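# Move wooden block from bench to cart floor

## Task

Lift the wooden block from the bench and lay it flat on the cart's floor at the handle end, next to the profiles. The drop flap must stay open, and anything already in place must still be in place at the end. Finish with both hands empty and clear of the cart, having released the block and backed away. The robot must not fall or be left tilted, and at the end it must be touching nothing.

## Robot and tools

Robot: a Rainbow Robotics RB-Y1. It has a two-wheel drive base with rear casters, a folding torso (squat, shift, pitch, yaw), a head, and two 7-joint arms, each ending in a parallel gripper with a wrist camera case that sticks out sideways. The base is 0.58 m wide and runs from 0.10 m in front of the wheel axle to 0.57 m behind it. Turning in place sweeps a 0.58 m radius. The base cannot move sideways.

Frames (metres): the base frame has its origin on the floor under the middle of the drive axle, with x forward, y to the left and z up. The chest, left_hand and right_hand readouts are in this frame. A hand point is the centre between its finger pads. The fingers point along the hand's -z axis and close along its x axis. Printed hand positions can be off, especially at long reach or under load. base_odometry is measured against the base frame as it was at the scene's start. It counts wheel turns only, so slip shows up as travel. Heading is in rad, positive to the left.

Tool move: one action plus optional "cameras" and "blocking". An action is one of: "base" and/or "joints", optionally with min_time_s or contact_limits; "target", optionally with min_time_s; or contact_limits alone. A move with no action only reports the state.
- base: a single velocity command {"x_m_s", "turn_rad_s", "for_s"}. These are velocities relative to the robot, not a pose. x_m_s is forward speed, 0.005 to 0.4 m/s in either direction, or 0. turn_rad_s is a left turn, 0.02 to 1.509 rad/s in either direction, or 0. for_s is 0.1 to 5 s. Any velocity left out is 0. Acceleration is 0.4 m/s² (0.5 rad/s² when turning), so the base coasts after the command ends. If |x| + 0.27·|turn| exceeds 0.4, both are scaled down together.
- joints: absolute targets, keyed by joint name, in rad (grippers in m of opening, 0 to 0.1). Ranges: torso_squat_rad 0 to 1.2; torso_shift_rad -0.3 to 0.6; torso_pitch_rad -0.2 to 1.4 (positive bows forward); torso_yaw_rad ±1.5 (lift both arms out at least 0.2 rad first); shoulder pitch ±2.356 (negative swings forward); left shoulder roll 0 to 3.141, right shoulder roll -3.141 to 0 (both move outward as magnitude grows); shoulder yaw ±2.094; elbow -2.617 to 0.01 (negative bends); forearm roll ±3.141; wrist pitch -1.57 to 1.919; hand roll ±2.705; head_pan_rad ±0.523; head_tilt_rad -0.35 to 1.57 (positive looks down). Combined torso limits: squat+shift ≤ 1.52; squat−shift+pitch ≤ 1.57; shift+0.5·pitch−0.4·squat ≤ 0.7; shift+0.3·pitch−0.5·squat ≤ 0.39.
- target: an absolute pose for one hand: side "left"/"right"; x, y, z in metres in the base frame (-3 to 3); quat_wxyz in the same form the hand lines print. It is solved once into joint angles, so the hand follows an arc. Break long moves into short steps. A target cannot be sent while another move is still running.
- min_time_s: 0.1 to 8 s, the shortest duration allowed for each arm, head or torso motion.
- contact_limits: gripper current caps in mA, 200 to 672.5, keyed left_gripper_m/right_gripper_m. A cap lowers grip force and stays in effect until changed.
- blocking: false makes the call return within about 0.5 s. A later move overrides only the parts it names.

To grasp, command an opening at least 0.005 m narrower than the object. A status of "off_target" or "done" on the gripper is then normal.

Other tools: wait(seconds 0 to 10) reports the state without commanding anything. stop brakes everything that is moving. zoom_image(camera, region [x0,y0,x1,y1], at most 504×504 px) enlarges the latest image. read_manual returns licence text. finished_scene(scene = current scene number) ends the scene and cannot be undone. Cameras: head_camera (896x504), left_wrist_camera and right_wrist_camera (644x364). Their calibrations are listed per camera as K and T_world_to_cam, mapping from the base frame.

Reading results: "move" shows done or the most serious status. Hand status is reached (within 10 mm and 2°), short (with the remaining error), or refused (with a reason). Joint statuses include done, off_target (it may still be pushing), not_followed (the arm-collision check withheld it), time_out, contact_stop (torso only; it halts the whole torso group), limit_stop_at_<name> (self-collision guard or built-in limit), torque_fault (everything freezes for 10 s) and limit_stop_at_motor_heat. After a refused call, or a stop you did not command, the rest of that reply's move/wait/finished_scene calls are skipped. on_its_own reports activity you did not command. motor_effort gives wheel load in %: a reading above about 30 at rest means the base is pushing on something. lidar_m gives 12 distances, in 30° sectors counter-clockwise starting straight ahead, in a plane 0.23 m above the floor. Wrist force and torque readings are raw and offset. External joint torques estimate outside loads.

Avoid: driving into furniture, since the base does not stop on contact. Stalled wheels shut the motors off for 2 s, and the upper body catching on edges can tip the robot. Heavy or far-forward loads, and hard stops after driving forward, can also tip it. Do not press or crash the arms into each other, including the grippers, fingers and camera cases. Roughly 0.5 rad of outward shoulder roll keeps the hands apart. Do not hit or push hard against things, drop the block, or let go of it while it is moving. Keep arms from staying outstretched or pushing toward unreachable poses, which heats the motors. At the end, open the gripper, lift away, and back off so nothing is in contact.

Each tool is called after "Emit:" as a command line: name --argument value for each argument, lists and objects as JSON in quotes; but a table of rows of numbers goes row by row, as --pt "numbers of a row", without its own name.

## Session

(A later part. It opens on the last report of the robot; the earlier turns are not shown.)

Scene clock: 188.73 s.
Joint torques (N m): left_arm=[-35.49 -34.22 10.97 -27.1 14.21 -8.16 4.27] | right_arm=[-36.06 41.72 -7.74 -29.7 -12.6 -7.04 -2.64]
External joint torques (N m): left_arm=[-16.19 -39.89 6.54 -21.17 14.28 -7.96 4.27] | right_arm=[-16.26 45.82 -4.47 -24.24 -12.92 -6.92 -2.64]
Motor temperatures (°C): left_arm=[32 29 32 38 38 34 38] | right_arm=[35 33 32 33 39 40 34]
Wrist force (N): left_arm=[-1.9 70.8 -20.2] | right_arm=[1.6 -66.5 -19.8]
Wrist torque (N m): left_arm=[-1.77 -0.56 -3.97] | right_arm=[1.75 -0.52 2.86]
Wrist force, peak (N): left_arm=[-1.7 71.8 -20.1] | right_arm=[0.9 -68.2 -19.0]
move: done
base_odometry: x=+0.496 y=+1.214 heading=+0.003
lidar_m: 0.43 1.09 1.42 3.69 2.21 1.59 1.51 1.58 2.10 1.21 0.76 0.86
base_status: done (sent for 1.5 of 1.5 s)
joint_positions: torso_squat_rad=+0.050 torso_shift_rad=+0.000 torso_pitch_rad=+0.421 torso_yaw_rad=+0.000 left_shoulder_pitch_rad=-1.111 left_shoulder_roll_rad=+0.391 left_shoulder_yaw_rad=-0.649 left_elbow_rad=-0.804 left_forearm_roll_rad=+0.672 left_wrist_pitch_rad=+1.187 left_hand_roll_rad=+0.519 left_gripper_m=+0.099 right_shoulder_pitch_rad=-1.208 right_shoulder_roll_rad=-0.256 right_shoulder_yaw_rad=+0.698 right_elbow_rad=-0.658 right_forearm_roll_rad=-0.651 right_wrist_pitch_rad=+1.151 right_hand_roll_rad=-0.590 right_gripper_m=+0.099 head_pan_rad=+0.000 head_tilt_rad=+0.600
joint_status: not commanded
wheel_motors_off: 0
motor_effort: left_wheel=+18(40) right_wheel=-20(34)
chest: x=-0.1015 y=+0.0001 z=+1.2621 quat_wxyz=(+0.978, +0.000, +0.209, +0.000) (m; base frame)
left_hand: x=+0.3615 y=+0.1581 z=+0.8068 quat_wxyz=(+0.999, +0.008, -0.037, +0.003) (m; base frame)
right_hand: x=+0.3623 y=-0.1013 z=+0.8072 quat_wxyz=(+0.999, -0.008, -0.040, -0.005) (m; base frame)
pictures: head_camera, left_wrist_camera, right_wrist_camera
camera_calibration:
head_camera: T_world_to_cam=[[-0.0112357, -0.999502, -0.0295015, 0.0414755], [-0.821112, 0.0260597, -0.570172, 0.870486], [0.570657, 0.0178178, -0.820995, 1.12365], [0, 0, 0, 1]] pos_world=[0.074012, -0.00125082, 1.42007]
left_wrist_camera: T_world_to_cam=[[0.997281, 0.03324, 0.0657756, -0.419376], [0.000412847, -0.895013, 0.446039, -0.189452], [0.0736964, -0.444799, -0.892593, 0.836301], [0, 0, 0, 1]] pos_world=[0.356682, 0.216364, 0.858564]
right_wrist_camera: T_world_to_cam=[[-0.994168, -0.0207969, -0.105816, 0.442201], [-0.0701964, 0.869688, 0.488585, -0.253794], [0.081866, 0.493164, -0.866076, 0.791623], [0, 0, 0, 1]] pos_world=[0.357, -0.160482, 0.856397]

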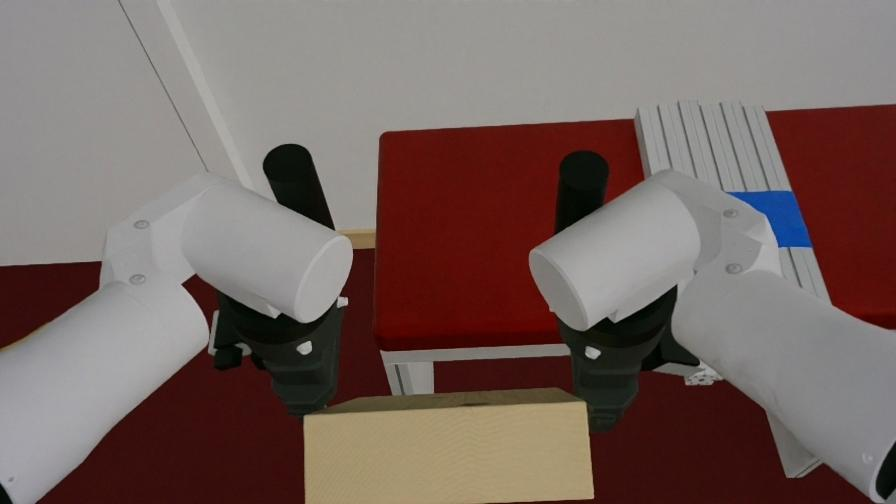

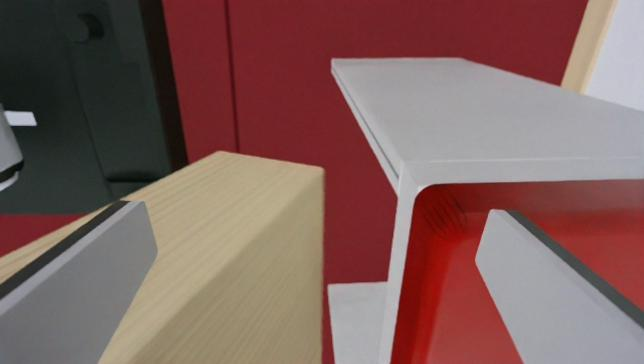

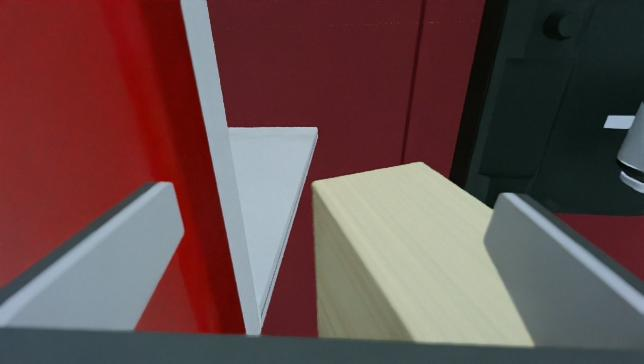

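Emit:
move --base '{"x_m_s":-0.12,"for_s":4.4}' --joints '{"head_tilt_rad":0.75}' --cameras '["head_camera","right_wrist_camera","left_wrist_camera"]'

Scene clock: 197.50 s.
Joint torques (N m): left_arm=[-35.63 -33.79 10.76 -26.93 14.11 -8.17 4.17] | right_arm=[-36.47 41.45 -7.92 -29.61 -12.49 -6.99 -2.68]
External joint torques (N m): left_arm=[-16.34 -39.46 6.32 -21.01 14.18 -7.97 4.18] | right_arm=[-16.67 45.54 -4.65 -24.15 -12.81 -6.85 -2.69]
Motor temperatures (°C): left_arm=[32 30 32 39 39 34 38] | right_arm=[36 34 32 35 41 39 34]
Wrist force (N): left_arm=[-1.4 70.3 -20.7] | right_arm=[2.0 -65.8 -19.6]
Wrist torque (N m): left_arm=[-1.58 -0.53 -3.84] | right_arm=[1.57 -0.48 2.79]
Wrist force, peak (N): left_arm=[-1.7 70.8 -20.8] | right_arm=[2.8 -67.1 -18.8]
move: done
base_odometry: x=-0.032 y=+1.213 heading=+0.002
lidar_m: 0.96 1.60 2.11 4.37 1.45 1.02 0.98 1.03 1.37 3.45 1.39 1.16
base_status: done (sent for 4.4 of 4.4 s)
joint_positions: torso_squat_rad=+0.050 torso_shift_rad=+0.000 torso_pitch_rad=+0.421 torso_yaw_rad=+0.000 left_shoulder_pitch_rad=-1.111 left_shoulder_roll_rad=+0.391 left_shoulder_yaw_rad=-0.649 left_elbow_rad=-0.804 left_forearm_roll_rad=+0.672 left_wrist_pitch_rad=+1.187 left_hand_roll_rad=+0.519 left_gripper_m=+0.099 right_shoulder_pitch_rad=-1.208 right_shoulder_roll_rad=-0.256 right_shoulder_yaw_rad=+0.698 right_elbow_rad=-0.658 right_forearm_roll_rad=-0.651 right_wrist_pitch_rad=+1.151 right_hand_roll_rad=-0.590 right_gripper_m=+0.099 head_pan_rad=+0.000 head_tilt_rad=+0.750
joint_status: all done
wheel_motors_off: 0
motor_effort: left_wheel=-9(22) right_wheel=+9(46)
chest: x=-0.1014 y=+0.0001 z=+1.2621 quat_wxyz=(+0.978, +0.000, +0.209, +0.000) (m; base frame)
left_hand: x=+0.3615 y=+0.1581 z=+0.8067 quat_wxyz=(+0.999, +0.008, -0.037, +0.003) (m; base frame)
right_hand: x=+0.3622 y=-0.1012 z=+0.8071 quat_wxyz=(+0.999, -0.008, -0.040, -0.005) (m; base frame)
pictures: head_camera, left_wrist_camera, right_wrist_camera
camera_calibration:
head_camera: T_world_to_cam=[[-0.0155192, -0.999502, -0.0274896, 0.0385898], [-0.897113, 0.0260593, -0.441032, 0.685168], [0.441529, 0.0178169, -0.89707, 1.2329], [0, 0, 0, 1]] pos_world=[0.0709102, -0.00125082, 1.40924]
left_wrist_camera: T_world_to_cam=[[0.997296, 0.0331505, 0.0655942, -0.4192], [0.000407073, -0.894974, 0.446119, -0.189482], [0.0734941, -0.444886, -0.892567, 0.83628], [0, 0, 0, 1]] pos_world=[0.356681, 0.216364, 0.858464]
right_wrist_camera: T_world_to_cam=[[-0.994184, -0.0208794, -0.10565, 0.442043], [-0.0701983, 0.869614, 0.488716, -0.253956], [0.0816708, 0.49329, -0.866022, 0.791531], [0, 0, 0, 1]] pos_world=[0.356999, -0.160381, 0.856298]

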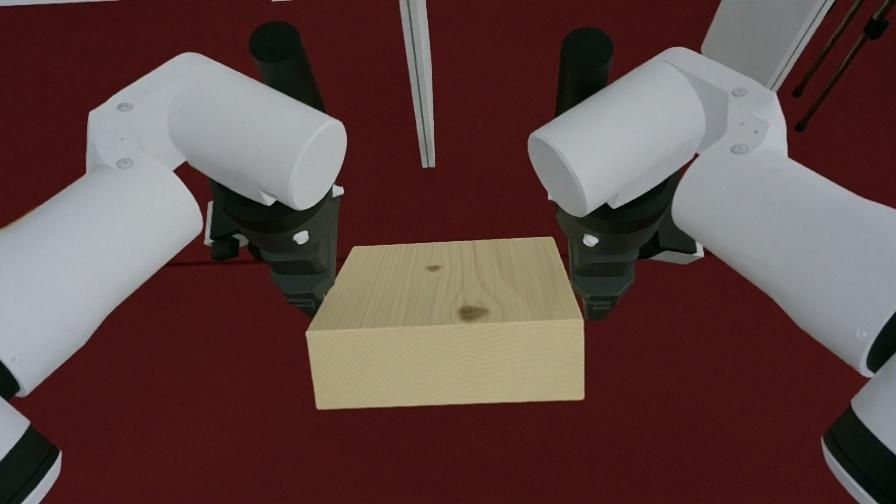

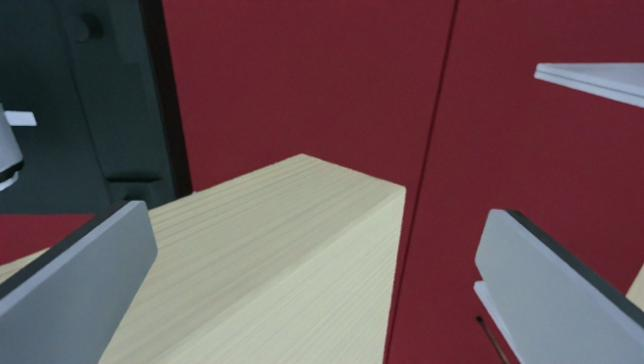

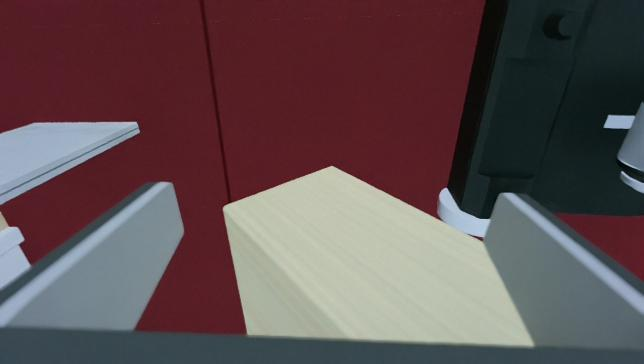

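Emit:
move --base '{"turn_rad_s":-0.3,"for_s":5}' --cameras '["head_camera"]'

Emit:
move --base '{"turn_rad_s":-0.12,"for_s":0.6}' --cameras '["right_wrist_camera"]'

Emit:
move --base '{"x_m_s":0.16,"for_s":5}' --cameras '["head_camera","right_wrist_camera"]'

Scene clock: 204.83 s.
Joint torques (N m): left_arm=[-35.79 -33.91 10.98 -27.15 14.18 -8.1 4.14] | right_arm=[-36.61 40.95 -8.33 -29.59 -12.67 -6.96 -2.69]
External joint torques (N m): left_arm=[-16.49 -39.59 6.55 -21.22 14.25 -7.91 4.14] | right_arm=[-16.81 45.04 -5.07 -24.13 -13 -6.83 -2.69]
Motor temperatures (°C): left_arm=[33 30 32 40 39 34 38] | right_arm=[36 34 32 36 41 39 34]
Wrist force (N): left_arm=[-2.3 70.4 -20.2] | right_arm=[1.7 -67.1 -18.8]
Wrist torque (N m): left_arm=[-1.60 -0.58 -3.89] | right_arm=[1.71 -0.49 2.77]
Wrist force, peak (N): left_arm=[-1.9 71.0 -20.2] | right_arm=[1.8 -67.3 -19.5]
move: done
base_odometry: x=-0.032 y=+1.213 heading=-1.497
lidar_m: 4.31 1.39 1.17 0.97 1.61 2.28 3.49 1.37 1.03 0.99 1.01 1.46
base_status: done (sent for 5 of 5 s)
joint_positions: torso_squat_rad=+0.050 torso_shift_rad=+0.000 torso_pitch_rad=+0.421 torso_yaw_rad=+0.000 left_shoulder_pitch_rad=-1.111 left_shoulder_roll_rad=+0.391 left_shoulder_yaw_rad=-0.649 left_elbow_rad=-0.804 left_forearm_roll_rad=+0.672 left_wrist_pitch_rad=+1.187 left_hand_roll_rad=+0.519 left_gripper_m=+0.099 right_shoulder_pitch_rad=-1.208 right_shoulder_roll_rad=-0.256 right_shoulder_yaw_rad=+0.698 right_elbow_rad=-0.658 right_forearm_roll_rad=-0.651 right_wrist_pitch_rad=+1.151 right_hand_roll_rad=-0.590 right_gripper_m=+0.099 head_pan_rad=+0.000 head_tilt_rad=+0.750
joint_status: not commanded
wheel_motors_off: 0
motor_effort: left_wheel=+15(48) right_wheel=-1(46)
chest: x=-0.1014 y=+0.0001 z=+1.2621 quat_wxyz=(+0.978, +0.000, +0.209, +0.000) (m; base frame)
left_hand: x=+0.3614 y=+0.1581 z=+0.8067 quat_wxyz=(+0.999, +0.008, -0.037, +0.003) (m; base frame)
right_hand: x=+0.3622 y=-0.1011 z=+0.8071 quat_wxyz=(+0.999, -0.008, -0.040, -0.005) (m; base frame)
pictures: head_camera
camera_calibration:
head_camera: T_world_to_cam=[[-0.0155192, -0.999502, -0.0274896, 0.0385898], [-0.897113, 0.0260593, -0.441032, 0.685168], [0.441529, 0.0178169, -0.89707, 1.2329], [0, 0, 0, 1]] pos_world=[0.0709102, -0.00125082, 1.40924]

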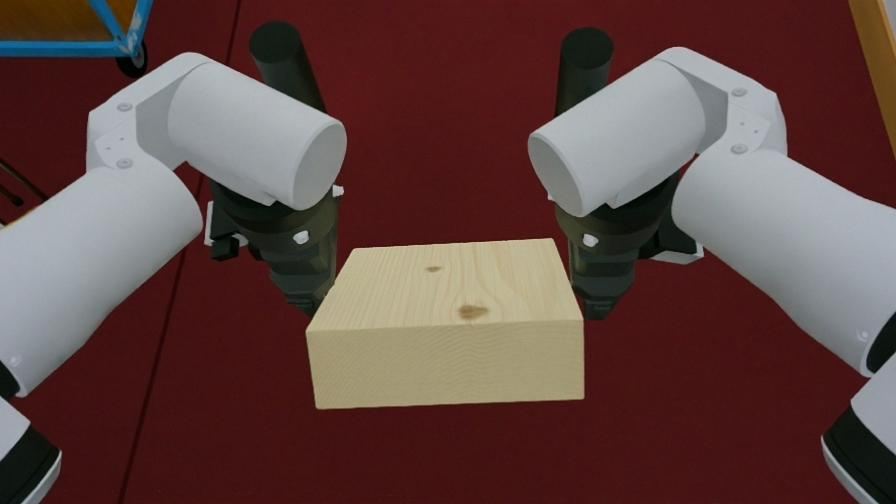

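Scene clock: 206.03 s.
Joint torques (N m): left_arm=[-35.86 -33.77 10.58 -27.07 14.2 -8.21 4.16] | right_arm=[-36.81 40.84 -7.81 -29.51 -12.54 -6.85 -2.78]
External joint torques (N m): left_arm=[-16.56 -39.45 6.15 -21.14 14.27 -8.01 4.16] | right_arm=[-17.01 44.93 -4.54 -24.05 -12.86 -6.71 -2.78]
Motor temperatures (°C): left_arm=[33 30 32 40 40 34 38] | right_arm=[36 35 32 36 41 39 34]
Wrist force (N): left_arm=[-1.7 70.3 -20.5] | right_arm=[2.1 -66.7 -19.2]
Wrist torque (N m): left_arm=[-1.56 -0.55 -3.88] | right_arm=[1.66 -0.47 2.77]
Wrist force, peak (N): left_arm=[-1.5 70.9 -20.5] | right_arm=[2.0 -67.1 -19.3]
move: done
base_odometry: x=-0.032 y=+1.213 heading=-1.568
lidar_m: 3.33 1.38 1.17 0.96 1.60 2.09 4.39 1.47 1.05 0.99 1.00 1.35
base_status: done (sent for 0.6 of 0.6 s)
joint_positions: torso_squat_rad=+0.050 torso_shift_rad=+0.000 torso_pitch_rad=+0.421 torso_yaw_rad=+0.000 left_shoulder_pitch_rad=-1.111 left_shoulder_roll_rad=+0.391 left_shoulder_yaw_rad=-0.649 left_elbow_rad=-0.804 left_forearm_roll_rad=+0.672 left_wrist_pitch_rad=+1.187 left_hand_roll_rad=+0.519 left_gripper_m=+0.099 right_shoulder_pitch_rad=-1.208 right_shoulder_roll_rad=-0.256 right_shoulder_yaw_rad=+0.698 right_elbow_rad=-0.658 right_forearm_roll_rad=-0.651 right_wrist_pitch_rad=+1.151 right_hand_roll_rad=-0.590 right_gripper_m=+0.099 head_pan_rad=+0.000 head_tilt_rad=+0.750
joint_status: not commanded
wheel_motors_off: 0
motor_effort: left_wheel=+19(35) right_wheel=-1(19)
chest: x=-0.1014 y=+0.0001 z=+1.2621 quat_wxyz=(+0.978, +0.000, +0.209, +0.000) (m; base frame)
left_hand: x=+0.3614 y=+0.1581 z=+0.8066 quat_wxyz=(+0.999, +0.008, -0.037, +0.003) (m; base frame)
right_hand: x=+0.3622 y=-0.1011 z=+0.8071 quat_wxyz=(+0.999, -0.008, -0.040, -0.005) (m; base frame)
pictures: right_wrist_camera
camera_calibration:
right_wrist_camera: T_world_to_cam=[[-0.994192, -0.0209277, -0.105564, 0.441965], [-0.0701979, 0.869611, 0.488722, -0.254048], [0.0815716, 0.493294, -0.866029, 0.791524], [0, 0, 0, 1]] pos_world=[0.356999, -0.160282, 0.856298]

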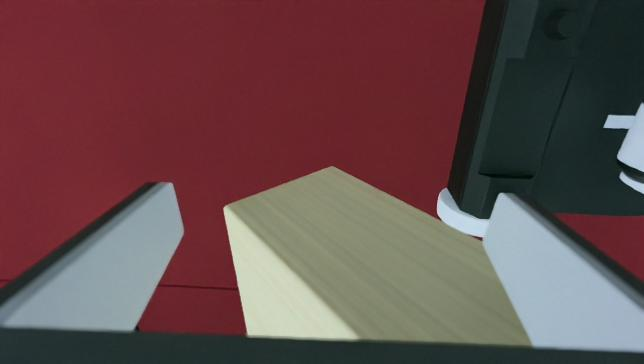

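Scene clock: 211.73 s.
Joint torques (N m): left_arm=[-35.38 -33.54 10.86 -27.18 14.17 -8.1 4.2] | right_arm=[-36.45 40.9 -7.91 -29.63 -12.64 -6.83 -2.75]
External joint torques (N m): left_arm=[-16.08 -39.22 6.43 -21.25 14.24 -7.91 4.21] | right_arm=[-16.65 44.99 -4.64 -24.17 -12.96 -6.69 -2.75]
Motor temperatures (°C): left_arm=[33 30 32 40 40 35 38] | right_arm=[37 35 32 37 42 39 34]
Wrist force (N): left_arm=[-1.4 70.4 -20.8] | right_arm=[1.7 -66.7 -19.6]
Wrist torque (N m): left_arm=[-1.54 -0.49 -3.87] | right_arm=[1.65 -0.51 2.80]
Wrist force, peak (N): left_arm=[-1.2 71.3 -21.2] | right_arm=[3.2 -67.3 -20.1]
move: done
base_odometry: x=-0.030 y=+0.413 heading=-1.568
lidar_m: 3.19 1.23 0.89 1.00 1.31 2.23 4.48 1.42 1.02 0.96 0.98 1.29
base_status: done (sent for 5 of 5 s)
joint_positions: torso_squat_rad=+0.050 torso_shift_rad=+0.000 torso_pitch_rad=+0.421 torso_yaw_rad=+0.000 left_shoulder_pitch_rad=-1.111 left_shoulder_roll_rad=+0.391 left_shoulder_yaw_rad=-0.649 left_elbow_rad=-0.804 left_forearm_roll_rad=+0.672 left_wrist_pitch_rad=+1.187 left_hand_roll_rad=+0.519 left_gripper_m=+0.099 right_shoulder_pitch_rad=-1.208 right_shoulder_roll_rad=-0.256 right_shoulder_yaw_rad=+0.698 right_elbow_rad=-0.658 right_forearm_roll_rad=-0.651 right_wrist_pitch_rad=+1.151 right_hand_roll_rad=-0.590 right_gripper_m=+0.099 head_pan_rad=+0.000 head_tilt_rad=+0.750
joint_status: not commanded
wheel_motors_off: 0
motor_effort: left_wheel=-1(45) right_wheel=+0(36)
chest: x=-0.1014 y=+0.0001 z=+1.2621 quat_wxyz=(+0.978, +0.000, +0.209, +0.000) (m; base frame)
left_hand: x=+0.3615 y=+0.1581 z=+0.8066 quat_wxyz=(+0.999, +0.008, -0.037, +0.003) (m; base frame)
right_hand: x=+0.3622 y=-0.1011 z=+0.8071 quat_wxyz=(+0.999, -0.008, -0.040, -0.005) (m; base frame)
pictures: head_camera, right_wrist_camera
camera_calibration:
head_camera: T_world_to_cam=[[-0.0154312, -0.999504, -0.0274471, 0.0386249], [-0.897154, 0.0259599, -0.440955, 0.68515], [0.441449, 0.0178198, -0.897109, 1.23292], [0, 0, 0, 1]] pos_world=[0.0710104, -0.00115113, 1.40924]
right_wrist_camera: T_world_to_cam=[[-0.9942, -0.0209759, -0.105477, 0.441876], [-0.0701976, 0.869607, 0.488728, -0.254005], [0.0814723, 0.493298, -0.866037, 0.79148], [0, 0, 0, 1]] pos_world=[0.356999, -0.160282, 0.856198]

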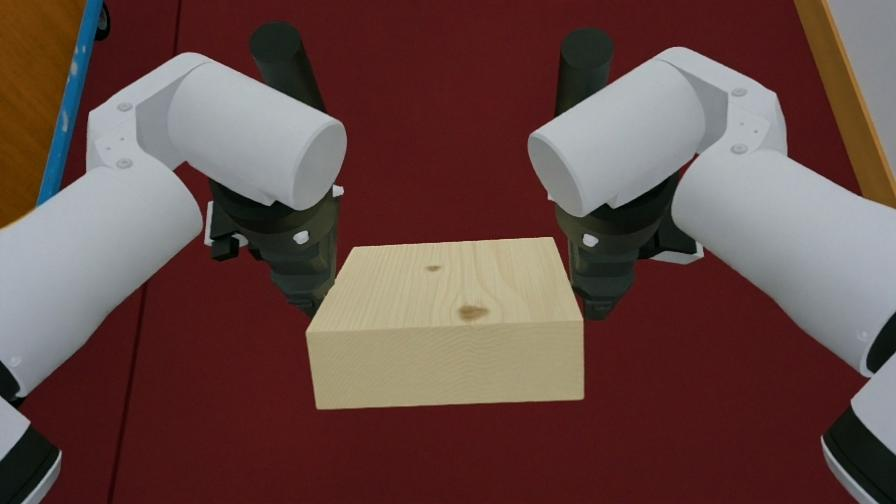

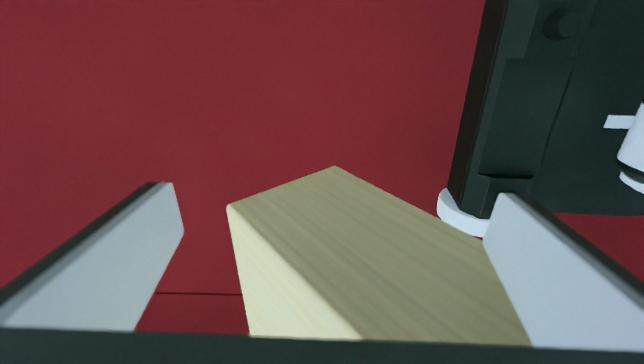

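Emit:
move --base '{"x_m_s":0.16,"for_s":4.6}' --cameras '[]'

Emit:
move --base '{"turn_rad_s":0.315,"for_s":5}' --joints '{"head_tilt_rad":0.5}' --cameras '["head_camera"]'

Emit:
move --base '{"x_m_s":0.1,"for_s":3}' --cameras '["head_camera","right_wrist_camera","left_wrist_camera"]'

Scene clock: 219.53 s.
Joint torques (N m): left_arm=[-35.43 -33.57 10.99 -27.23 14.13 -8.15 4.29] | right_arm=[-36.72 41.12 -7.96 -29.47 -12.58 -6.9 -2.64]
External joint torques (N m): left_arm=[-16.13 -39.24 6.55 -21.3 14.2 -7.96 4.3] | right_arm=[-16.92 45.21 -4.69 -24.01 -12.9 -6.76 -2.65]
Motor temperatures (°C): left_arm=[33 30 32 41 40 35 38] | right_arm=[37 35 32 38 42 39 34]
Wrist force (N): left_arm=[-1.6 70.4 -19.9] | right_arm=[2.0 -67.3 -19.2]
Wrist torque (N m): left_arm=[-1.58 -0.51 -3.88] | right_arm=[1.71 -0.44 2.78]
Wrist force, peak (N): left_arm=[-0.8 71.2 -20.2] | right_arm=[2.3 -67.5 -19.4]
move: done
base_odometry: x=-0.028 y=-0.323 heading=-1.568
lidar_m: 3.10 2.45 0.90 0.85 0.89 1.89 4.29 1.39 0.98 0.92 0.93 1.26
base_status: done (sent for 4.6 of 4.6 s)
joint_positions: torso_squat_rad=+0.050 torso_shift_rad=+0.000 torso_pitch_rad=+0.421 torso_yaw_rad=+0.000 left_shoulder_pitch_rad=-1.111 left_shoulder_roll_rad=+0.391 left_shoulder_yaw_rad=-0.649 left_elbow_rad=-0.804 left_forearm_roll_rad=+0.672 left_wrist_pitch_rad=+1.187 left_hand_roll_rad=+0.519 left_gripper_m=+0.099 right_shoulder_pitch_rad=-1.208 right_shoulder_roll_rad=-0.256 right_shoulder_yaw_rad=+0.698 right_elbow_rad=-0.658 right_forearm_roll_rad=-0.651 right_wrist_pitch_rad=+1.151 right_hand_roll_rad=-0.590 right_gripper_m=+0.099 head_pan_rad=+0.000 head_tilt_rad=+0.750
joint_status: not commanded
wheel_motors_off: 0
motor_effort: left_wheel=+0(24) right_wheel=-2(24)
chest: x=-0.1014 y=+0.0001 z=+1.2621 quat_wxyz=(+0.978, +0.000, +0.209, +0.000) (m; base frame)
left_hand: x=+0.3615 y=+0.1581 z=+0.8066 quat_wxyz=(+0.999, +0.008, -0.037, +0.003) (m; base frame)
right_hand: x=+0.3622 y=-0.1011 z=+0.8071 quat_wxyz=(+0.999, -0.008, -0.040, -0.005) (m; base frame)
pictures: none
No camera images: "cameras" was empty.

Scene clock: 225.50 s.
Joint torques (N m): left_arm=[-35.36 -33.72 11.39 -27.25 14 -8.13 4.14] | right_arm=[-36.69 40.89 -8.04 -29.58 -12.61 -6.93 -2.67]
External joint torques (N m): left_arm=[-16.06 -39.4 6.95 -21.32 14.07 -7.94 4.15] | right_arm=[-16.89 44.98 -4.77 -24.13 -12.93 -6.79 -2.67]
Motor temperatures (°C): left_arm=[33 30 32 41 41 35 38] | right_arm=[37 35 32 38 42 39 34]
Wrist force (N): left_arm=[-1.4 70.2 -19.7] | right_arm=[2.2 -66.7 -18.4]
Wrist torque (N m): left_arm=[-1.57 -0.54 -3.94] | right_arm=[1.59 -0.49 2.82]
Wrist force, peak (N): left_arm=[-0.9 71.6 -20.1] | right_arm=[1.4 -67.8 -19.6]
move: done
base_odometry: x=-0.028 y=-0.323 heading=+0.006
lidar_m: 0.86 0.89 1.89 4.02 1.35 0.96 0.91 0.97 1.29 3.28 2.40 0.90
base_status: done (sent for 5 of 5 s)
joint_positions: torso_squat_rad=+0.050 torso_shift_rad=+0.000 torso_pitch_rad=+0.421 torso_yaw_rad=+0.000 left_shoulder_pitch_rad=-1.111 left_shoulder_roll_rad=+0.391 left_shoulder_yaw_rad=-0.649 left_elbow_rad=-0.804 left_forearm_roll_rad=+0.672 left_wrist_pitch_rad=+1.187 left_hand_roll_rad=+0.519 left_gripper_m=+0.099 right_shoulder_pitch_rad=-1.208 right_shoulder_roll_rad=-0.256 right_shoulder_yaw_rad=+0.698 right_elbow_rad=-0.658 right_forearm_roll_rad=-0.651 right_wrist_pitch_rad=+1.151 right_hand_roll_rad=-0.590 right_gripper_m=+0.099 head_pan_rad=+0.000 head_tilt_rad=+0.500
joint_status: all done
wheel_motors_off: 0
motor_effort: left_wheel=+0(41) right_wheel=+17(33)
chest: x=-0.1014 y=+0.0001 z=+1.2621 quat_wxyz=(+0.978, +0.000, +0.209, +0.000) (m; base frame)
left_hand: x=+0.3615 y=+0.1581 z=+0.8066 quat_wxyz=(+0.999, +0.008, -0.037, +0.003) (m; base frame)
right_hand: x=+0.3622 y=-0.1011 z=+0.8071 quat_wxyz=(+0.999, -0.008, -0.040, -0.005) (m; base frame)
pictures: head_camera
camera_calibration:
head_camera: T_world_to_cam=[[-0.00816468, -0.999504, -0.0304107, 0.0428747], [-0.760192, 0.0259616, -0.649179, 0.983956], [0.649647, 0.0178176, -0.760027, 1.03603], [0, 0, 0, 1]] pos_world=[0.075295, -0.00115112, 1.42748]

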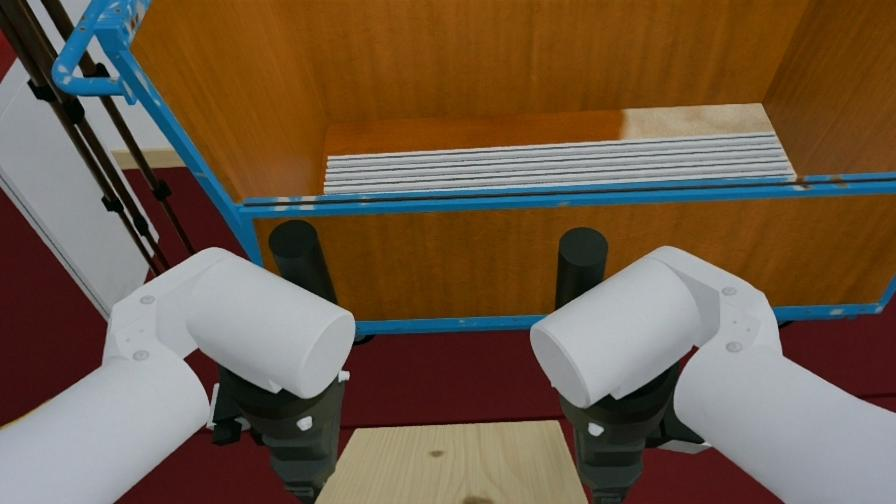

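Scene clock: 229.03 s.
Joint torques (N m): left_arm=[-35.13 -33.84 11.06 -27.08 14.13 -8.16 4.15] | right_arm=[-36.43 40.99 -8.02 -29.53 -12.62 -6.94 -2.79]
External joint torques (N m): left_arm=[-15.84 -39.52 6.63 -21.15 14.2 -7.96 4.15] | right_arm=[-16.63 45.08 -4.75 -24.07 -12.94 -6.8 -2.8]
Motor temperatures (°C): left_arm=[34 30 32 41 41 35 38] | right_arm=[37 35 32 39 43 39 34]
Wrist force (N): left_arm=[-1.9 69.8 -21.1] | right_arm=[1.3 -66.7 -19.6]
Wrist torque (N m): left_arm=[-1.49 -0.49 -3.84] | right_arm=[1.62 -0.48 2.83]
Wrist force, peak (N): left_arm=[-2.0 71.2 -20.5] | right_arm=[2.1 -67.0 -19.7]
move: done
base_odometry: x=+0.272 y=-0.321 heading=+0.006
lidar_m: 0.55 0.57 1.12 4.79 1.78 1.29 1.21 1.26 1.70 4.33 0.80 0.58
base_status: done (sent for 3 of 3 s)
joint_positions: torso_squat_rad=+0.050 torso_shift_rad=+0.000 torso_pitch_rad=+0.421 torso_yaw_rad=+0.000 left_shoulder_pitch_rad=-1.111 left_shoulder_roll_rad=+0.391 left_shoulder_yaw_rad=-0.649 left_elbow_rad=-0.804 left_forearm_roll_rad=+0.672 left_wrist_pitch_rad=+1.187 left_hand_roll_rad=+0.519 left_gripper_m=+0.099 right_shoulder_pitch_rad=-1.208 right_shoulder_roll_rad=-0.256 right_shoulder_yaw_rad=+0.698 right_elbow_rad=-0.658 right_forearm_roll_rad=-0.651 right_wrist_pitch_rad=+1.151 right_hand_roll_rad=-0.590 right_gripper_m=+0.099 head_pan_rad=+0.000 head_tilt_rad=+0.500
joint_status: not commanded
wheel_motors_off: 0
motor_effort: left_wheel=+4(30) right_wheel=-6(45)
chest: x=-0.1013 y=+0.0001 z=+1.2620 quat_wxyz=(+0.978, +0.000, +0.209, +0.000) (m; base frame)
left_hand: x=+0.3615 y=+0.1581 z=+0.8066 quat_wxyz=(+0.999, +0.008, -0.037, +0.003) (m; base frame)
right_hand: x=+0.3622 y=-0.1011 z=+0.8070 quat_wxyz=(+0.999, -0.008, -0.040, -0.005) (m; base frame)
pictures: head_camera, left_wrist_camera, right_wrist_camera
camera_calibration:
head_camera: T_world_to_cam=[[-0.00816709, -0.999504, -0.030413, 0.042879], [-0.760242, 0.0259635, -0.64912, 0.983952], [0.649588, 0.0178198, -0.760077, 1.03604], [0, 0, 0, 1]] pos_world=[0.075395, -0.00115112, 1.42748]
left_wrist_camera: T_world_to_cam=[[0.997303, 0.0331051, 0.0655057, -0.41921], [0.000406016, -0.894974, 0.446119, -0.189437], [0.0733947, -0.444889, -0.892573, 0.836225], [0, 0, 0, 1]] pos_world=[0.356781, 0.216364, 0.858365]
right_wrist_camera: T_world_to_cam=[[-0.9942, -0.0209759, -0.105477, 0.441876], [-0.0701976, 0.869607, 0.488728, -0.254005], [0.0814723, 0.493298, -0.866037, 0.79148], [0, 0, 0, 1]] pos_world=[0.356999, -0.160282, 0.856198]

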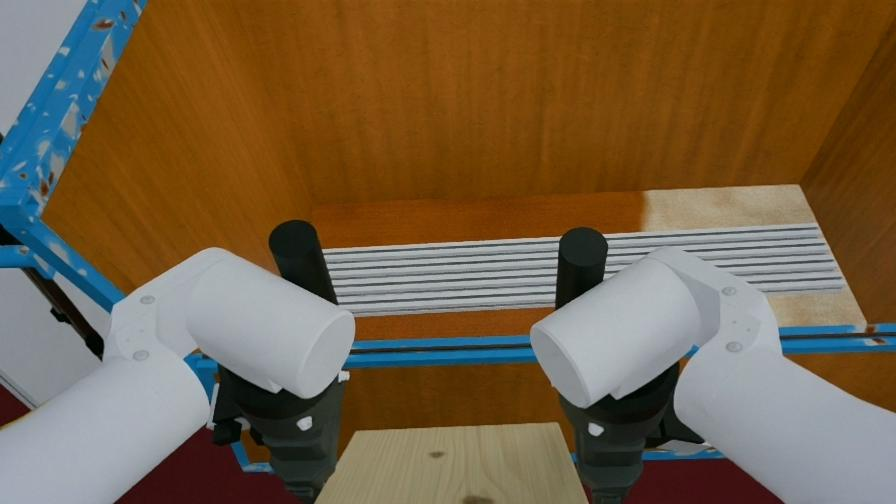

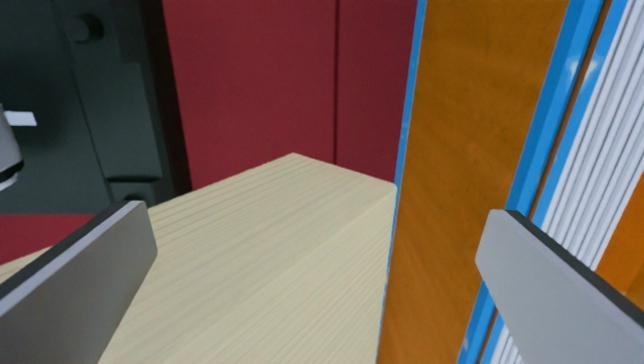

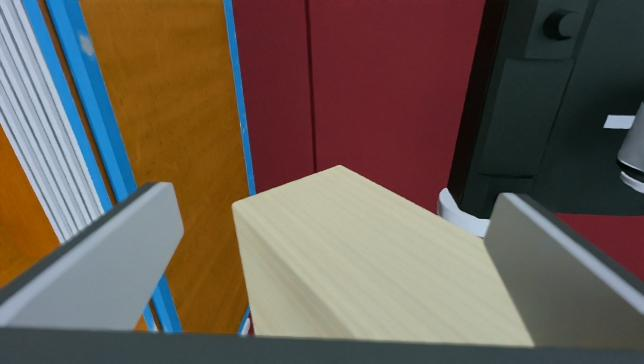

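Emit:
move --joints '{"torso_pitch_rad":0.37}' --min_time_s 1.5 --cameras '[]'

Emit:
move --base '{"x_m_s":0.08,"for_s":3.1}' --joints '{"head_tilt_rad":0.75}' --cameras '["head_camera","right_wrist_camera","left_wrist_camera"]'

Scene clock: 237.23 s.
Joint torques (N m): left_arm=[-36.16 -33.55 11.26 -27.22 14.13 -8.15 4.12] | right_arm=[-37.4 40.29 -8.14 -29.67 -12.6 -6.97 -2.74]
External joint torques (N m): left_arm=[-16.02 -39.52 6.63 -21.24 14.25 -7.87 4.13] | right_arm=[-16.83 44.79 -4.72 -24.16 -12.97 -6.76 -2.74]
Motor temperatures (°C): left_arm=[34 30 32 42 41 35 38] | right_arm=[37 36 32 39 43 39 34]
Wrist force (N): left_arm=[-2.9 70.7 -20.6] | right_arm=[1.0 -66.4 -19.6]
Wrist torque (N m): left_arm=[-1.60 -0.59 -3.89] | right_arm=[1.60 -0.51 2.84]
Wrist force, peak (N): left_arm=[-2.2 71.1 -20.7] | right_arm=[2.2 -67.7 -18.9]
move: done
base_odometry: x=+0.272 y=-0.321 heading=+0.006
lidar_m: 0.54 0.57 1.13 4.80 1.78 1.26 1.20 1.27 1.70 4.34 0.82 0.58
base_status: not commanded
joint_positions: torso_squat_rad=+0.050 torso_shift_rad=+0.000 torso_pitch_rad=+0.371 torso_yaw_rad=+0.000 left_shoulder_pitch_rad=-1.111 left_shoulder_roll_rad=+0.391 left_shoulder_yaw_rad=-0.649 left_elbow_rad=-0.804 left_forearm_roll_rad=+0.672 left_wrist_pitch_rad=+1.187 left_hand_roll_rad=+0.519 left_gripper_m=+0.099 right_shoulder_pitch_rad=-1.208 right_shoulder_roll_rad=-0.256 right_shoulder_yaw_rad=+0.698 right_elbow_rad=-0.658 right_forearm_roll_rad=-0.651 right_wrist_pitch_rad=+1.151 right_hand_roll_rad=-0.590 right_gripper_m=+0.099 head_pan_rad=+0.000 head_tilt_rad=+0.500
joint_status: all done
wheel_motors_off: 0
motor_effort: left_wheel=+5(5) right_wheel=-2(7)
chest: x=-0.1156 y=+0.0001 z=+1.2680 quat_wxyz=(+0.983, +0.000, +0.184, +0.000) (m; base frame)
left_hand: x=+0.3694 y=+0.1581 z=+0.8362 quat_wxyz=(+0.998, +0.008, -0.062, +0.004) (m; base frame)
right_hand: x=+0.3701 y=-0.1011 z=+0.8367 quat_wxyz=(+0.998, -0.008, -0.065, -0.005) (m; base frame)
pictures: none
No camera images: "cameras" was empty.

Scene clock: 240.83 s.
Joint torques (N m): left_arm=[-36.35 -33.21 11.28 -27.08 14.14 -8.25 4.13] | right_arm=[-37.28 40.68 -8.3 -29.41 -12.62 -7.1 -2.71]
External joint torques (N m): left_arm=[-16.22 -39.18 6.65 -21.1 14.26 -7.97 4.13] | right_arm=[-16.71 45.18 -4.88 -23.91 -12.99 -6.88 -2.72]
Motor temperatures (°C): left_arm=[34 30 32 42 41 35 38] | right_arm=[38 36 32 39 43 39 34]
Wrist force (N): left_arm=[-3.1 70.4 -20.7] | right_arm=[0.6 -66.2 -19.1]
Wrist torque (N m): left_arm=[-1.57 -0.60 -3.92] | right_arm=[1.58 -0.54 2.82]
Wrist force, peak (N): left_arm=[-2.8 71.0 -20.9] | right_arm=[1.3 -67.3 -19.0]
move: done
base_odometry: x=+0.520 y=-0.320 heading=+0.007
lidar_m: 0.30 0.31 0.44 3.90 2.14 1.54 1.46 1.52 2.04 4.81 0.44 0.32
base_status: done (sent for 3.1 of 3.1 s)
joint_positions: torso_squat_rad=+0.050 torso_shift_rad=+0.000 torso_pitch_rad=+0.371 torso_yaw_rad=+0.000 left_shoulder_pitch_rad=-1.111 left_shoulder_roll_rad=+0.391 left_shoulder_yaw_rad=-0.649 left_elbow_rad=-0.804 left_forearm_roll_rad=+0.672 left_wrist_pitch_rad=+1.187 left_hand_roll_rad=+0.519 left_gripper_m=+0.099 right_shoulder_pitch_rad=-1.208 right_shoulder_roll_rad=-0.256 right_shoulder_yaw_rad=+0.698 right_elbow_rad=-0.658 right_forearm_roll_rad=-0.651 right_wrist_pitch_rad=+1.151 right_hand_roll_rad=-0.590 right_gripper_m=+0.099 head_pan_rad=+0.000 head_tilt_rad=+0.750
joint_status: all done
wheel_motors_off: 0
motor_effort: left_wheel=+4(30) right_wheel=-7(20)
chest: x=-0.1156 y=+0.0001 z=+1.2680 quat_wxyz=(+0.983, +0.000, +0.184, +0.000) (m; base frame)
left_hand: x=+0.3694 y=+0.1581 z=+0.8362 quat_wxyz=(+0.998, +0.008, -0.062, +0.004) (m; base frame)
right_hand: x=+0.3701 y=-0.1011 z=+0.8367 quat_wxyz=(+0.998, -0.008, -0.065, -0.005) (m; base frame)
pictures: head_camera, left_wrist_camera, right_wrist_camera
camera_calibration:
head_camera: T_world_to_cam=[[-0.0140417, -0.999504, -0.0281849, 0.0396625], [-0.873999, 0.0259616, -0.485234, 0.733758], [0.485725, 0.01782, -0.87393, 1.22022], [0, 0, 0, 1]] pos_world=[0.0491681, -0.00115112, 1.42355]
left_wrist_camera: T_world_to_cam=[[0.992781, 0.0331555, 0.115266, -0.468904], [-0.0218423, -0.894983, 0.445565, -0.19399], [0.117934, -0.444866, -0.887798, 0.841679], [0, 0, 0, 1]] pos_world=[0.362019, 0.216364, 0.887725]
right_wrist_camera: T_world_to_cam=[[-0.987692, -0.0210386, -0.154991, 0.491848], [-0.0945578, 0.869649, 0.48453, -0.25542], [0.124594, 0.493221, -0.860935, 0.796307], [0, 0, 0, 1]] pos_world=[0.362427, -0.160282, 0.885559]

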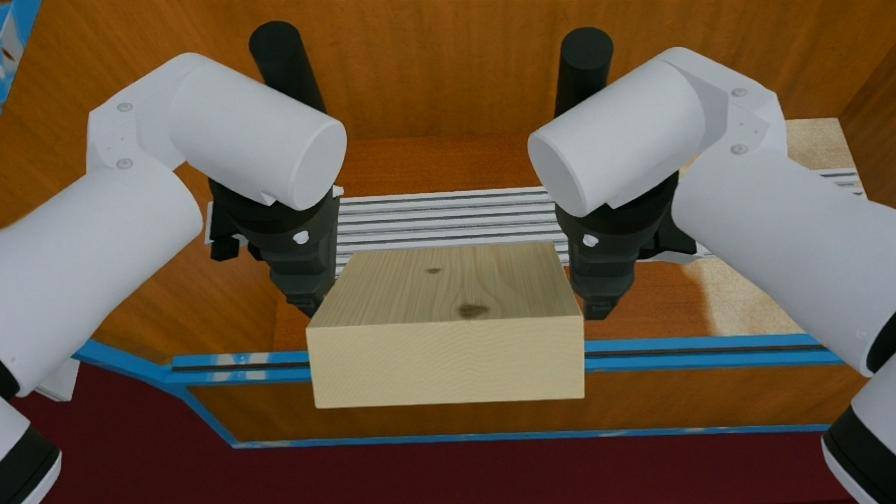

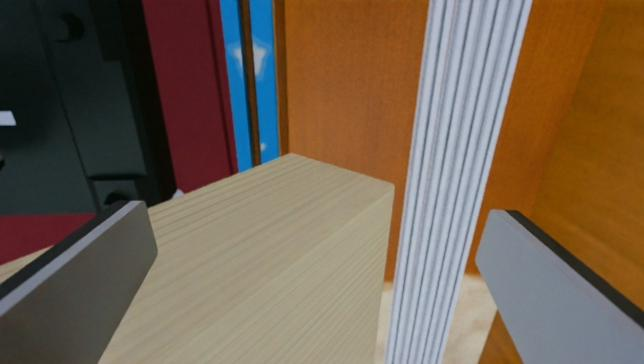

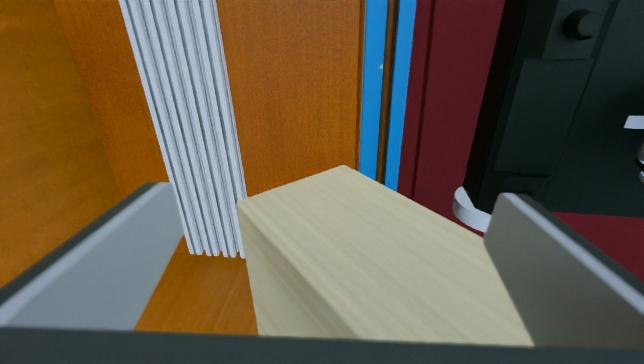

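Emit:
move --base '{"x_m_s":0.06,"for_s":0.5}' --cameras '[]'

Emit:
move --joints '{"torso_squat_rad":0.8,"torso_shift_rad":0.1}' --min_time_s 5 --cameras '["head_camera","right_wrist_camera","left_wrist_camera"]'

Scene clock: 244.13 s.
Joint torques (N m): left_arm=[-36.48 -33.59 11.29 -27.2 14.1 -8.29 4.07] | right_arm=[-37.13 40.89 -7.98 -29.55 -12.53 -7.09 -2.68]
External joint torques (N m): left_arm=[-16.34 -39.56 6.66 -21.22 14.22 -8.01 4.07] | right_arm=[-16.56 45.38 -4.55 -24.05 -12.9 -6.87 -2.68]
Motor temperatures (°C): left_arm=[34 30 32 42 41 35 38] | right_arm=[38 36 32 40 43 39 34]
Wrist force (N): left_arm=[-2.5 69.9 -20.8] | right_arm=[1.4 -66.6 -19.2]
Wrist torque (N m): left_arm=[-1.48 -0.60 -3.89] | right_arm=[1.62 -0.48 2.81]
Wrist force, peak (N): left_arm=[-2.7 71.1 -20.7] | right_arm=[1.7 -67.4 -19.1]
move: done
base_odometry: x=+0.550 y=-0.319 heading=+0.007
lidar_m: 0.27 0.29 0.40 1.66 2.20 1.56 1.48 1.56 2.07 4.66 0.42 0.29
base_status: done (sent for 0.5 of 0.5 s)
joint_positions: torso_squat_rad=+0.050 torso_shift_rad=+0.000 torso_pitch_rad=+0.371 torso_yaw_rad=+0.000 left_shoulder_pitch_rad=-1.111 left_shoulder_roll_rad=+0.391 left_shoulder_yaw_rad=-0.649 left_elbow_rad=-0.804 left_forearm_roll_rad=+0.672 left_wrist_pitch_rad=+1.187 left_hand_roll_rad=+0.519 left_gripper_m=+0.099 right_shoulder_pitch_rad=-1.208 right_shoulder_roll_rad=-0.256 right_shoulder_yaw_rad=+0.698 right_elbow_rad=-0.658 right_forearm_roll_rad=-0.651 right_wrist_pitch_rad=+1.151 right_hand_roll_rad=-0.590 right_gripper_m=+0.099 head_pan_rad=+0.000 head_tilt_rad=+0.750
joint_status: not commanded
wheel_motors_off: 0
motor_effort: left_wheel=+5(29) right_wheel=-4(18)
chest: x=-0.1157 y=+0.0001 z=+1.2680 quat_wxyz=(+0.983, +0.000, +0.184, +0.000) (m; base frame)
left_hand: x=+0.3694 y=+0.1581 z=+0.8363 quat_wxyz=(+0.998, +0.008, -0.062, +0.004) (m; base frame)
right_hand: x=+0.3701 y=-0.1011 z=+0.8368 quat_wxyz=(+0.998, -0.008, -0.065, -0.005) (m; base frame)
pictures: none
No camera images: "cameras" was empty.

Scene clock: 249.40 s.
Joint torques (N m): left_arm=[-27.33 -38 7.44 -24.53 15.08 -6.54 4.19] | right_arm=[-25.62 47.47 -5.48 -26.32 -14.15 -5.22 -2.62]
External joint torques (N m): left_arm=[-7.14 -44 2.79 -18.54 15.2 -6.25 4.2] | right_arm=[-4.98 52.02 -2.03 -20.81 -14.52 -4.99 -2.63]
Motor temperatures (°C): left_arm=[34 30 32 42 42 35 38] | right_arm=[38 36 32 40 43 39 34]
Wrist force (N): left_arm=[9.9 71.8 -9.2] | right_arm=[17.1 -72.8 -3.9]
Wrist torque (N m): left_arm=[-2.06 0.29 -3.76] | right_arm=[2.37 0.73 2.68]
Wrist force, peak (N): left_arm=[31.5 77.6 29.1] | right_arm=[32.9 -77.8 10.0]
move: done
base_odometry: x=+0.550 y=-0.319 heading=+0.007
lidar_m: 0.26 0.27 0.37 1.66 2.20 1.57 1.49 1.55 2.08 4.65 0.40 0.28
base_status: not commanded
joint_positions: torso_squat_rad=+0.800 torso_shift_rad=+0.100 torso_pitch_rad=+0.370 torso_yaw_rad=+0.000 left_shoulder_pitch_rad=-1.113 left_shoulder_roll_rad=+0.392 left_shoulder_yaw_rad=-0.648 left_elbow_rad=-0.805 left_forearm_roll_rad=+0.672 left_wrist_pitch_rad=+1.186 left_hand_roll_rad=+0.519 left_gripper_m=+0.099 right_shoulder_pitch_rad=-1.211 right_shoulder_roll_rad=-0.258 right_shoulder_yaw_rad=+0.697 right_elbow_rad=-0.659 right_forearm_roll_rad=-0.651 right_wrist_pitch_rad=+1.151 right_hand_roll_rad=-0.590 right_gripper_m=+0.099 head_pan_rad=+0.000 head_tilt_rad=+0.750
joint_status: all done
wheel_motors_off: 0
motor_effort: left_wheel=-6(9) right_wheel=-10(14)
chest: x=-0.0675 y=+0.0000 z=+1.0543 quat_wxyz=(+0.983, +0.000, +0.184, +0.000) (m; base frame)
left_hand: x=+0.4196 y=+0.1580 z=+0.6245 quat_wxyz=(+0.998, +0.008, -0.064, +0.004) (m; base frame)
right_hand: x=+0.4207 y=-0.1013 z=+0.6253 quat_wxyz=(+0.998, -0.008, -0.068, -0.005) (m; base frame)
pictures: head_camera, left_wrist_camera, right_wrist_camera
camera_calibration:
head_camera: T_world_to_cam=[[-0.0140984, -0.999502, -0.0282466, 0.034298], [-0.873455, 0.026061, -0.486207, 0.67315], [0.4867, 0.0178174, -0.873387, 1.00962], [0, 0, 0, 1]] pos_world=[0.0970671, -0.00125082, 1.21005]
left_wrist_camera: T_world_to_cam=[[0.992235, 0.0332238, 0.119858, -0.497023], [-0.0238999, -0.894774, 0.445879, -0.0980246], [0.12206, -0.445281, -0.887032, 0.645571], [0, 0, 0, 1]] pos_world=[0.412023, 0.216263, 0.675922]
right_wrist_camera: T_world_to_cam=[[-0.986821, -0.0209637, -0.160449, 0.512198], [-0.0971967, 0.869552, 0.484183, -0.146686], [0.129369, 0.493397, -0.86013, 0.605536], [0, 0, 0, 1]] pos_world=[0.412853, -0.160481, 0.674044]

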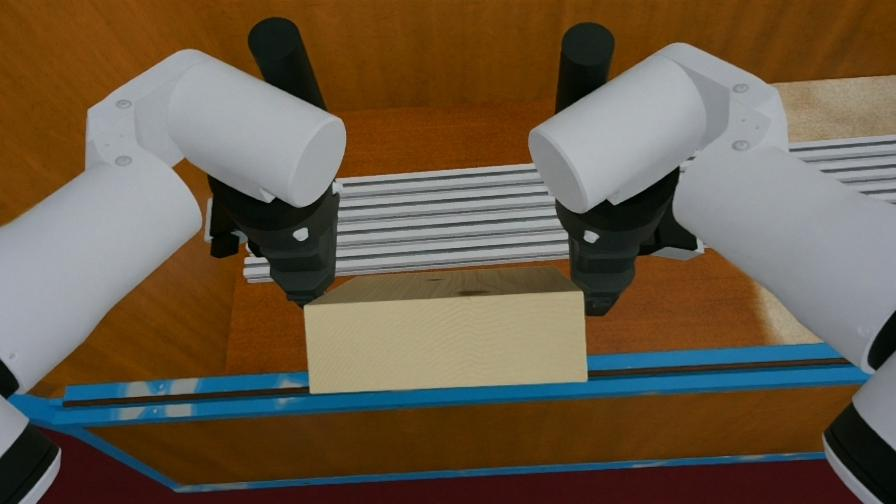

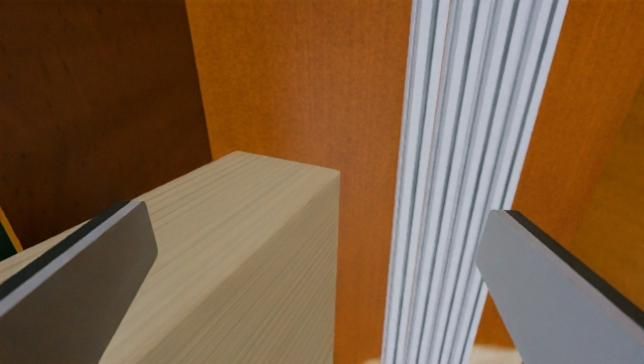

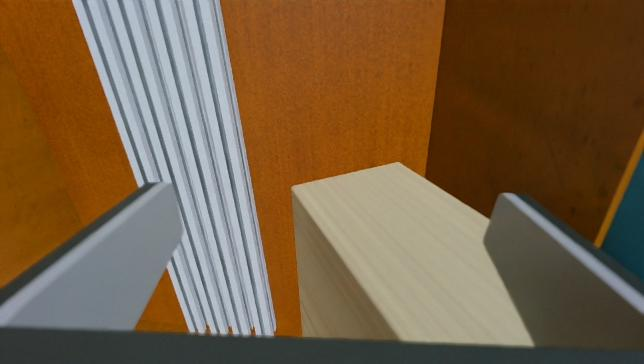

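Emit:
move --joints '{"torso_squat_rad":0.62}' --min_time_s 2 --cameras '["head_camera"]'

Emit:
move --base '{"x_m_s":0.06,"for_s":1.0}' --cameras '["head_camera","right_wrist_camera"]'

Scene clock: 253.17 s.
Joint torques (N m): left_arm=[-35.88 -34.58 10.9 -26.69 14.26 -7.94 4.06] | right_arm=[-36.47 41.91 -8.2 -28.98 -12.76 -6.94 -2.78]
External joint torques (N m): left_arm=[-15.74 -40.56 6.26 -20.71 14.38 -7.66 4.07] | right_arm=[-15.9 46.41 -4.78 -23.47 -13.14 -6.72 -2.78]
Motor temperatures (°C): left_arm=[34 30 32 42 42 35 38] | right_arm=[38 36 32 40 43 39 34]
Wrist force (N): left_arm=[-2.5 71.4 -19.1] | right_arm=[1.1 -66.7 -19.9]
Wrist torque (N m): left_arm=[-1.81 -0.57 -3.91] | right_arm=[1.68 -0.57 2.87]
Wrist force, peak (N): left_arm=[-2.9 71.2 -20.5] | right_arm=[17.1 -73.4 -4.5]
move: done
base_odometry: x=+0.550 y=-0.319 heading=+0.007
lidar_m: 0.26 0.28 0.37 1.67 2.18 1.56 1.48 1.56 2.09 4.67 0.40 0.27
base_status: not commanded
joint_positions: torso_squat_rad=+0.620 torso_shift_rad=+0.100 torso_pitch_rad=+0.371 torso_yaw_rad=+0.000 left_shoulder_pitch_rad=-1.111 left_shoulder_roll_rad=+0.391 left_shoulder_yaw_rad=-0.649 left_elbow_rad=-0.804 left_forearm_roll_rad=+0.672 left_wrist_pitch_rad=+1.187 left_hand_roll_rad=+0.519 left_gripper_m=+0.099 right_shoulder_pitch_rad=-1.208 right_shoulder_roll_rad=-0.256 right_shoulder_yaw_rad=+0.698 right_elbow_rad=-0.658 right_forearm_roll_rad=-0.651 right_wrist_pitch_rad=+1.151 right_hand_roll_rad=-0.590 right_gripper_m=+0.099 head_pan_rad=+0.000 head_tilt_rad=+0.750
joint_status: all done
wheel_motors_off: 0
motor_effort: left_wheel=+3(6) right_wheel=-2(11)
chest: x=-0.0588 y=+0.0001 z=+1.1358 quat_wxyz=(+0.983, +0.000, +0.184, +0.000) (m; base frame)
left_hand: x=+0.4264 y=+0.1581 z=+0.7042 quat_wxyz=(+0.998, +0.008, -0.062, +0.004) (m; base frame)
right_hand: x=+0.4271 y=-0.1013 z=+0.7047 quat_wxyz=(+0.998, -0.008, -0.065, -0.005) (m; base frame)
pictures: head_camera
camera_calibration:
head_camera: T_world_to_cam=[[-0.0141298, -0.999502, -0.028232, 0.0367045], [-0.873998, 0.0260614, -0.48523, 0.719251], [0.485723, 0.0178185, -0.873931, 1.0771], [0, 0, 0, 1]] pos_world=[0.105968, -0.00125082, 1.29135]

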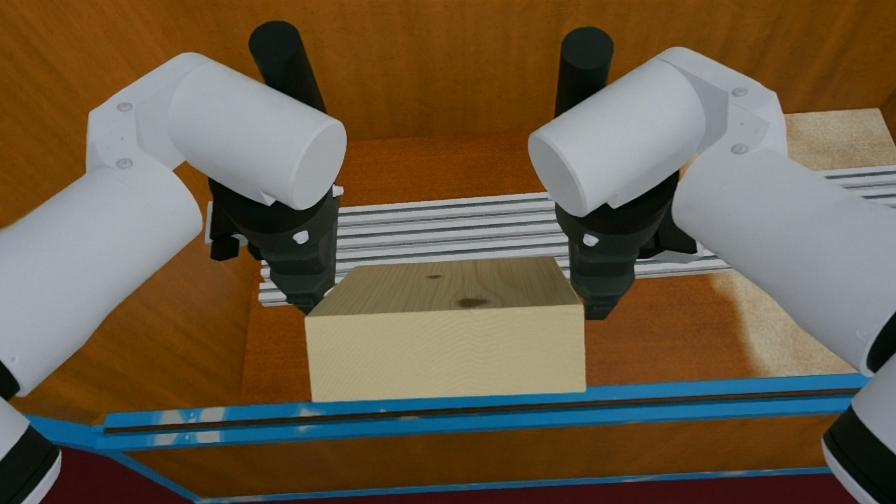

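Scene clock: 254.73 s.
Joint torques (N m): left_arm=[-36.18 -34.13 11.12 -26.78 14.14 -8.22 4.09] | right_arm=[-37.25 41.39 -8.09 -29.38 -12.79 -7.01 -2.7]
External joint torques (N m): left_arm=[-16.04 -40.11 6.48 -20.79 14.26 -7.94 4.09] | right_arm=[-16.68 45.88 -4.66 -23.87 -13.16 -6.8 -2.7]
Motor temperatures (°C): left_arm=[34 30 32 42 42 35 38] | right_arm=[38 36 32 40 43 39 34]
Wrist force (N): left_arm=[-2.1 70.5 -20.0] | right_arm=[1.3 -66.8 -19.2]
Wrist torque (N m): left_arm=[-1.72 -0.57 -3.90] | right_arm=[1.66 -0.56 2.81]
Wrist force, peak (N): left_arm=[-3.1 71.5 -19.9] | right_arm=[0.4 -67.7 -19.3]
move: done
base_odometry: x=+0.610 y=-0.319 heading=+0.007
lidar_m: 0.20 0.20 0.28 1.65 2.25 1.63 1.55 1.62 2.17 4.42 0.30 0.22
base_status: done (sent for 1 of 1 s)
joint_positions: torso_squat_rad=+0.620 torso_shift_rad=+0.100 torso_pitch_rad=+0.371 torso_yaw_rad=+0.000 left_shoulder_pitch_rad=-1.111 left_shoulder_roll_rad=+0.391 left_shoulder_yaw_rad=-0.649 left_elbow_rad=-0.804 left_forearm_roll_rad=+0.672 left_wrist_pitch_rad=+1.187 left_hand_roll_rad=+0.519 left_gripper_m=+0.099 right_shoulder_pitch_rad=-1.208 right_shoulder_roll_rad=-0.256 right_shoulder_yaw_rad=+0.698 right_elbow_rad=-0.658 right_forearm_roll_rad=-0.651 right_wrist_pitch_rad=+1.151 right_hand_roll_rad=-0.590 right_gripper_m=+0.099 head_pan_rad=+0.000 head_tilt_rad=+0.750
joint_status: not commanded
wheel_motors_off: 0
motor_effort: left_wheel=+1(27) right_wheel=-1(19)
chest: x=-0.0588 y=+0.0001 z=+1.1358 quat_wxyz=(+0.983, +0.000, +0.184, +0.000) (m; base frame)
left_hand: x=+0.4263 y=+0.1581 z=+0.7041 quat_wxyz=(+0.998, +0.008, -0.062, +0.004) (m; base frame)
right_hand: x=+0.4270 y=-0.1013 z=+0.7046 quat_wxyz=(+0.998, -0.008, -0.065, -0.005) (m; base frame)
pictures: head_camera, right_wrist_camera
camera_calibration:
head_camera: T_world_to_cam=[[-0.0141272, -0.999502, -0.0282313, 0.0367033], [-0.873956, 0.0260603, -0.485307, 0.719345], [0.485801, 0.0178169, -0.873888, 1.07704], [0, 0, 0, 1]] pos_world=[0.105968, -0.00125082, 1.29135]
right_wrist_camera: T_world_to_cam=[[-0.987655, -0.0208949, -0.155247, 0.527773], [-0.0945569, 0.869663, 0.484505, -0.185926], [0.124889, 0.493203, -0.860903, 0.675385], [0, 0, 0, 1]] pos_world=[0.419328, -0.160382, 0.753458]

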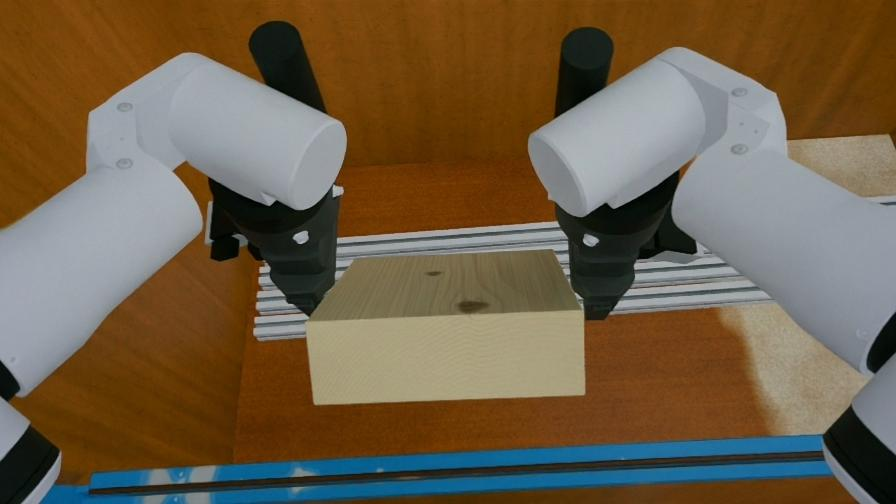

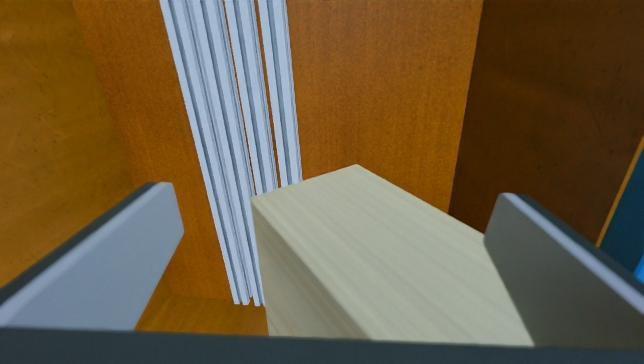

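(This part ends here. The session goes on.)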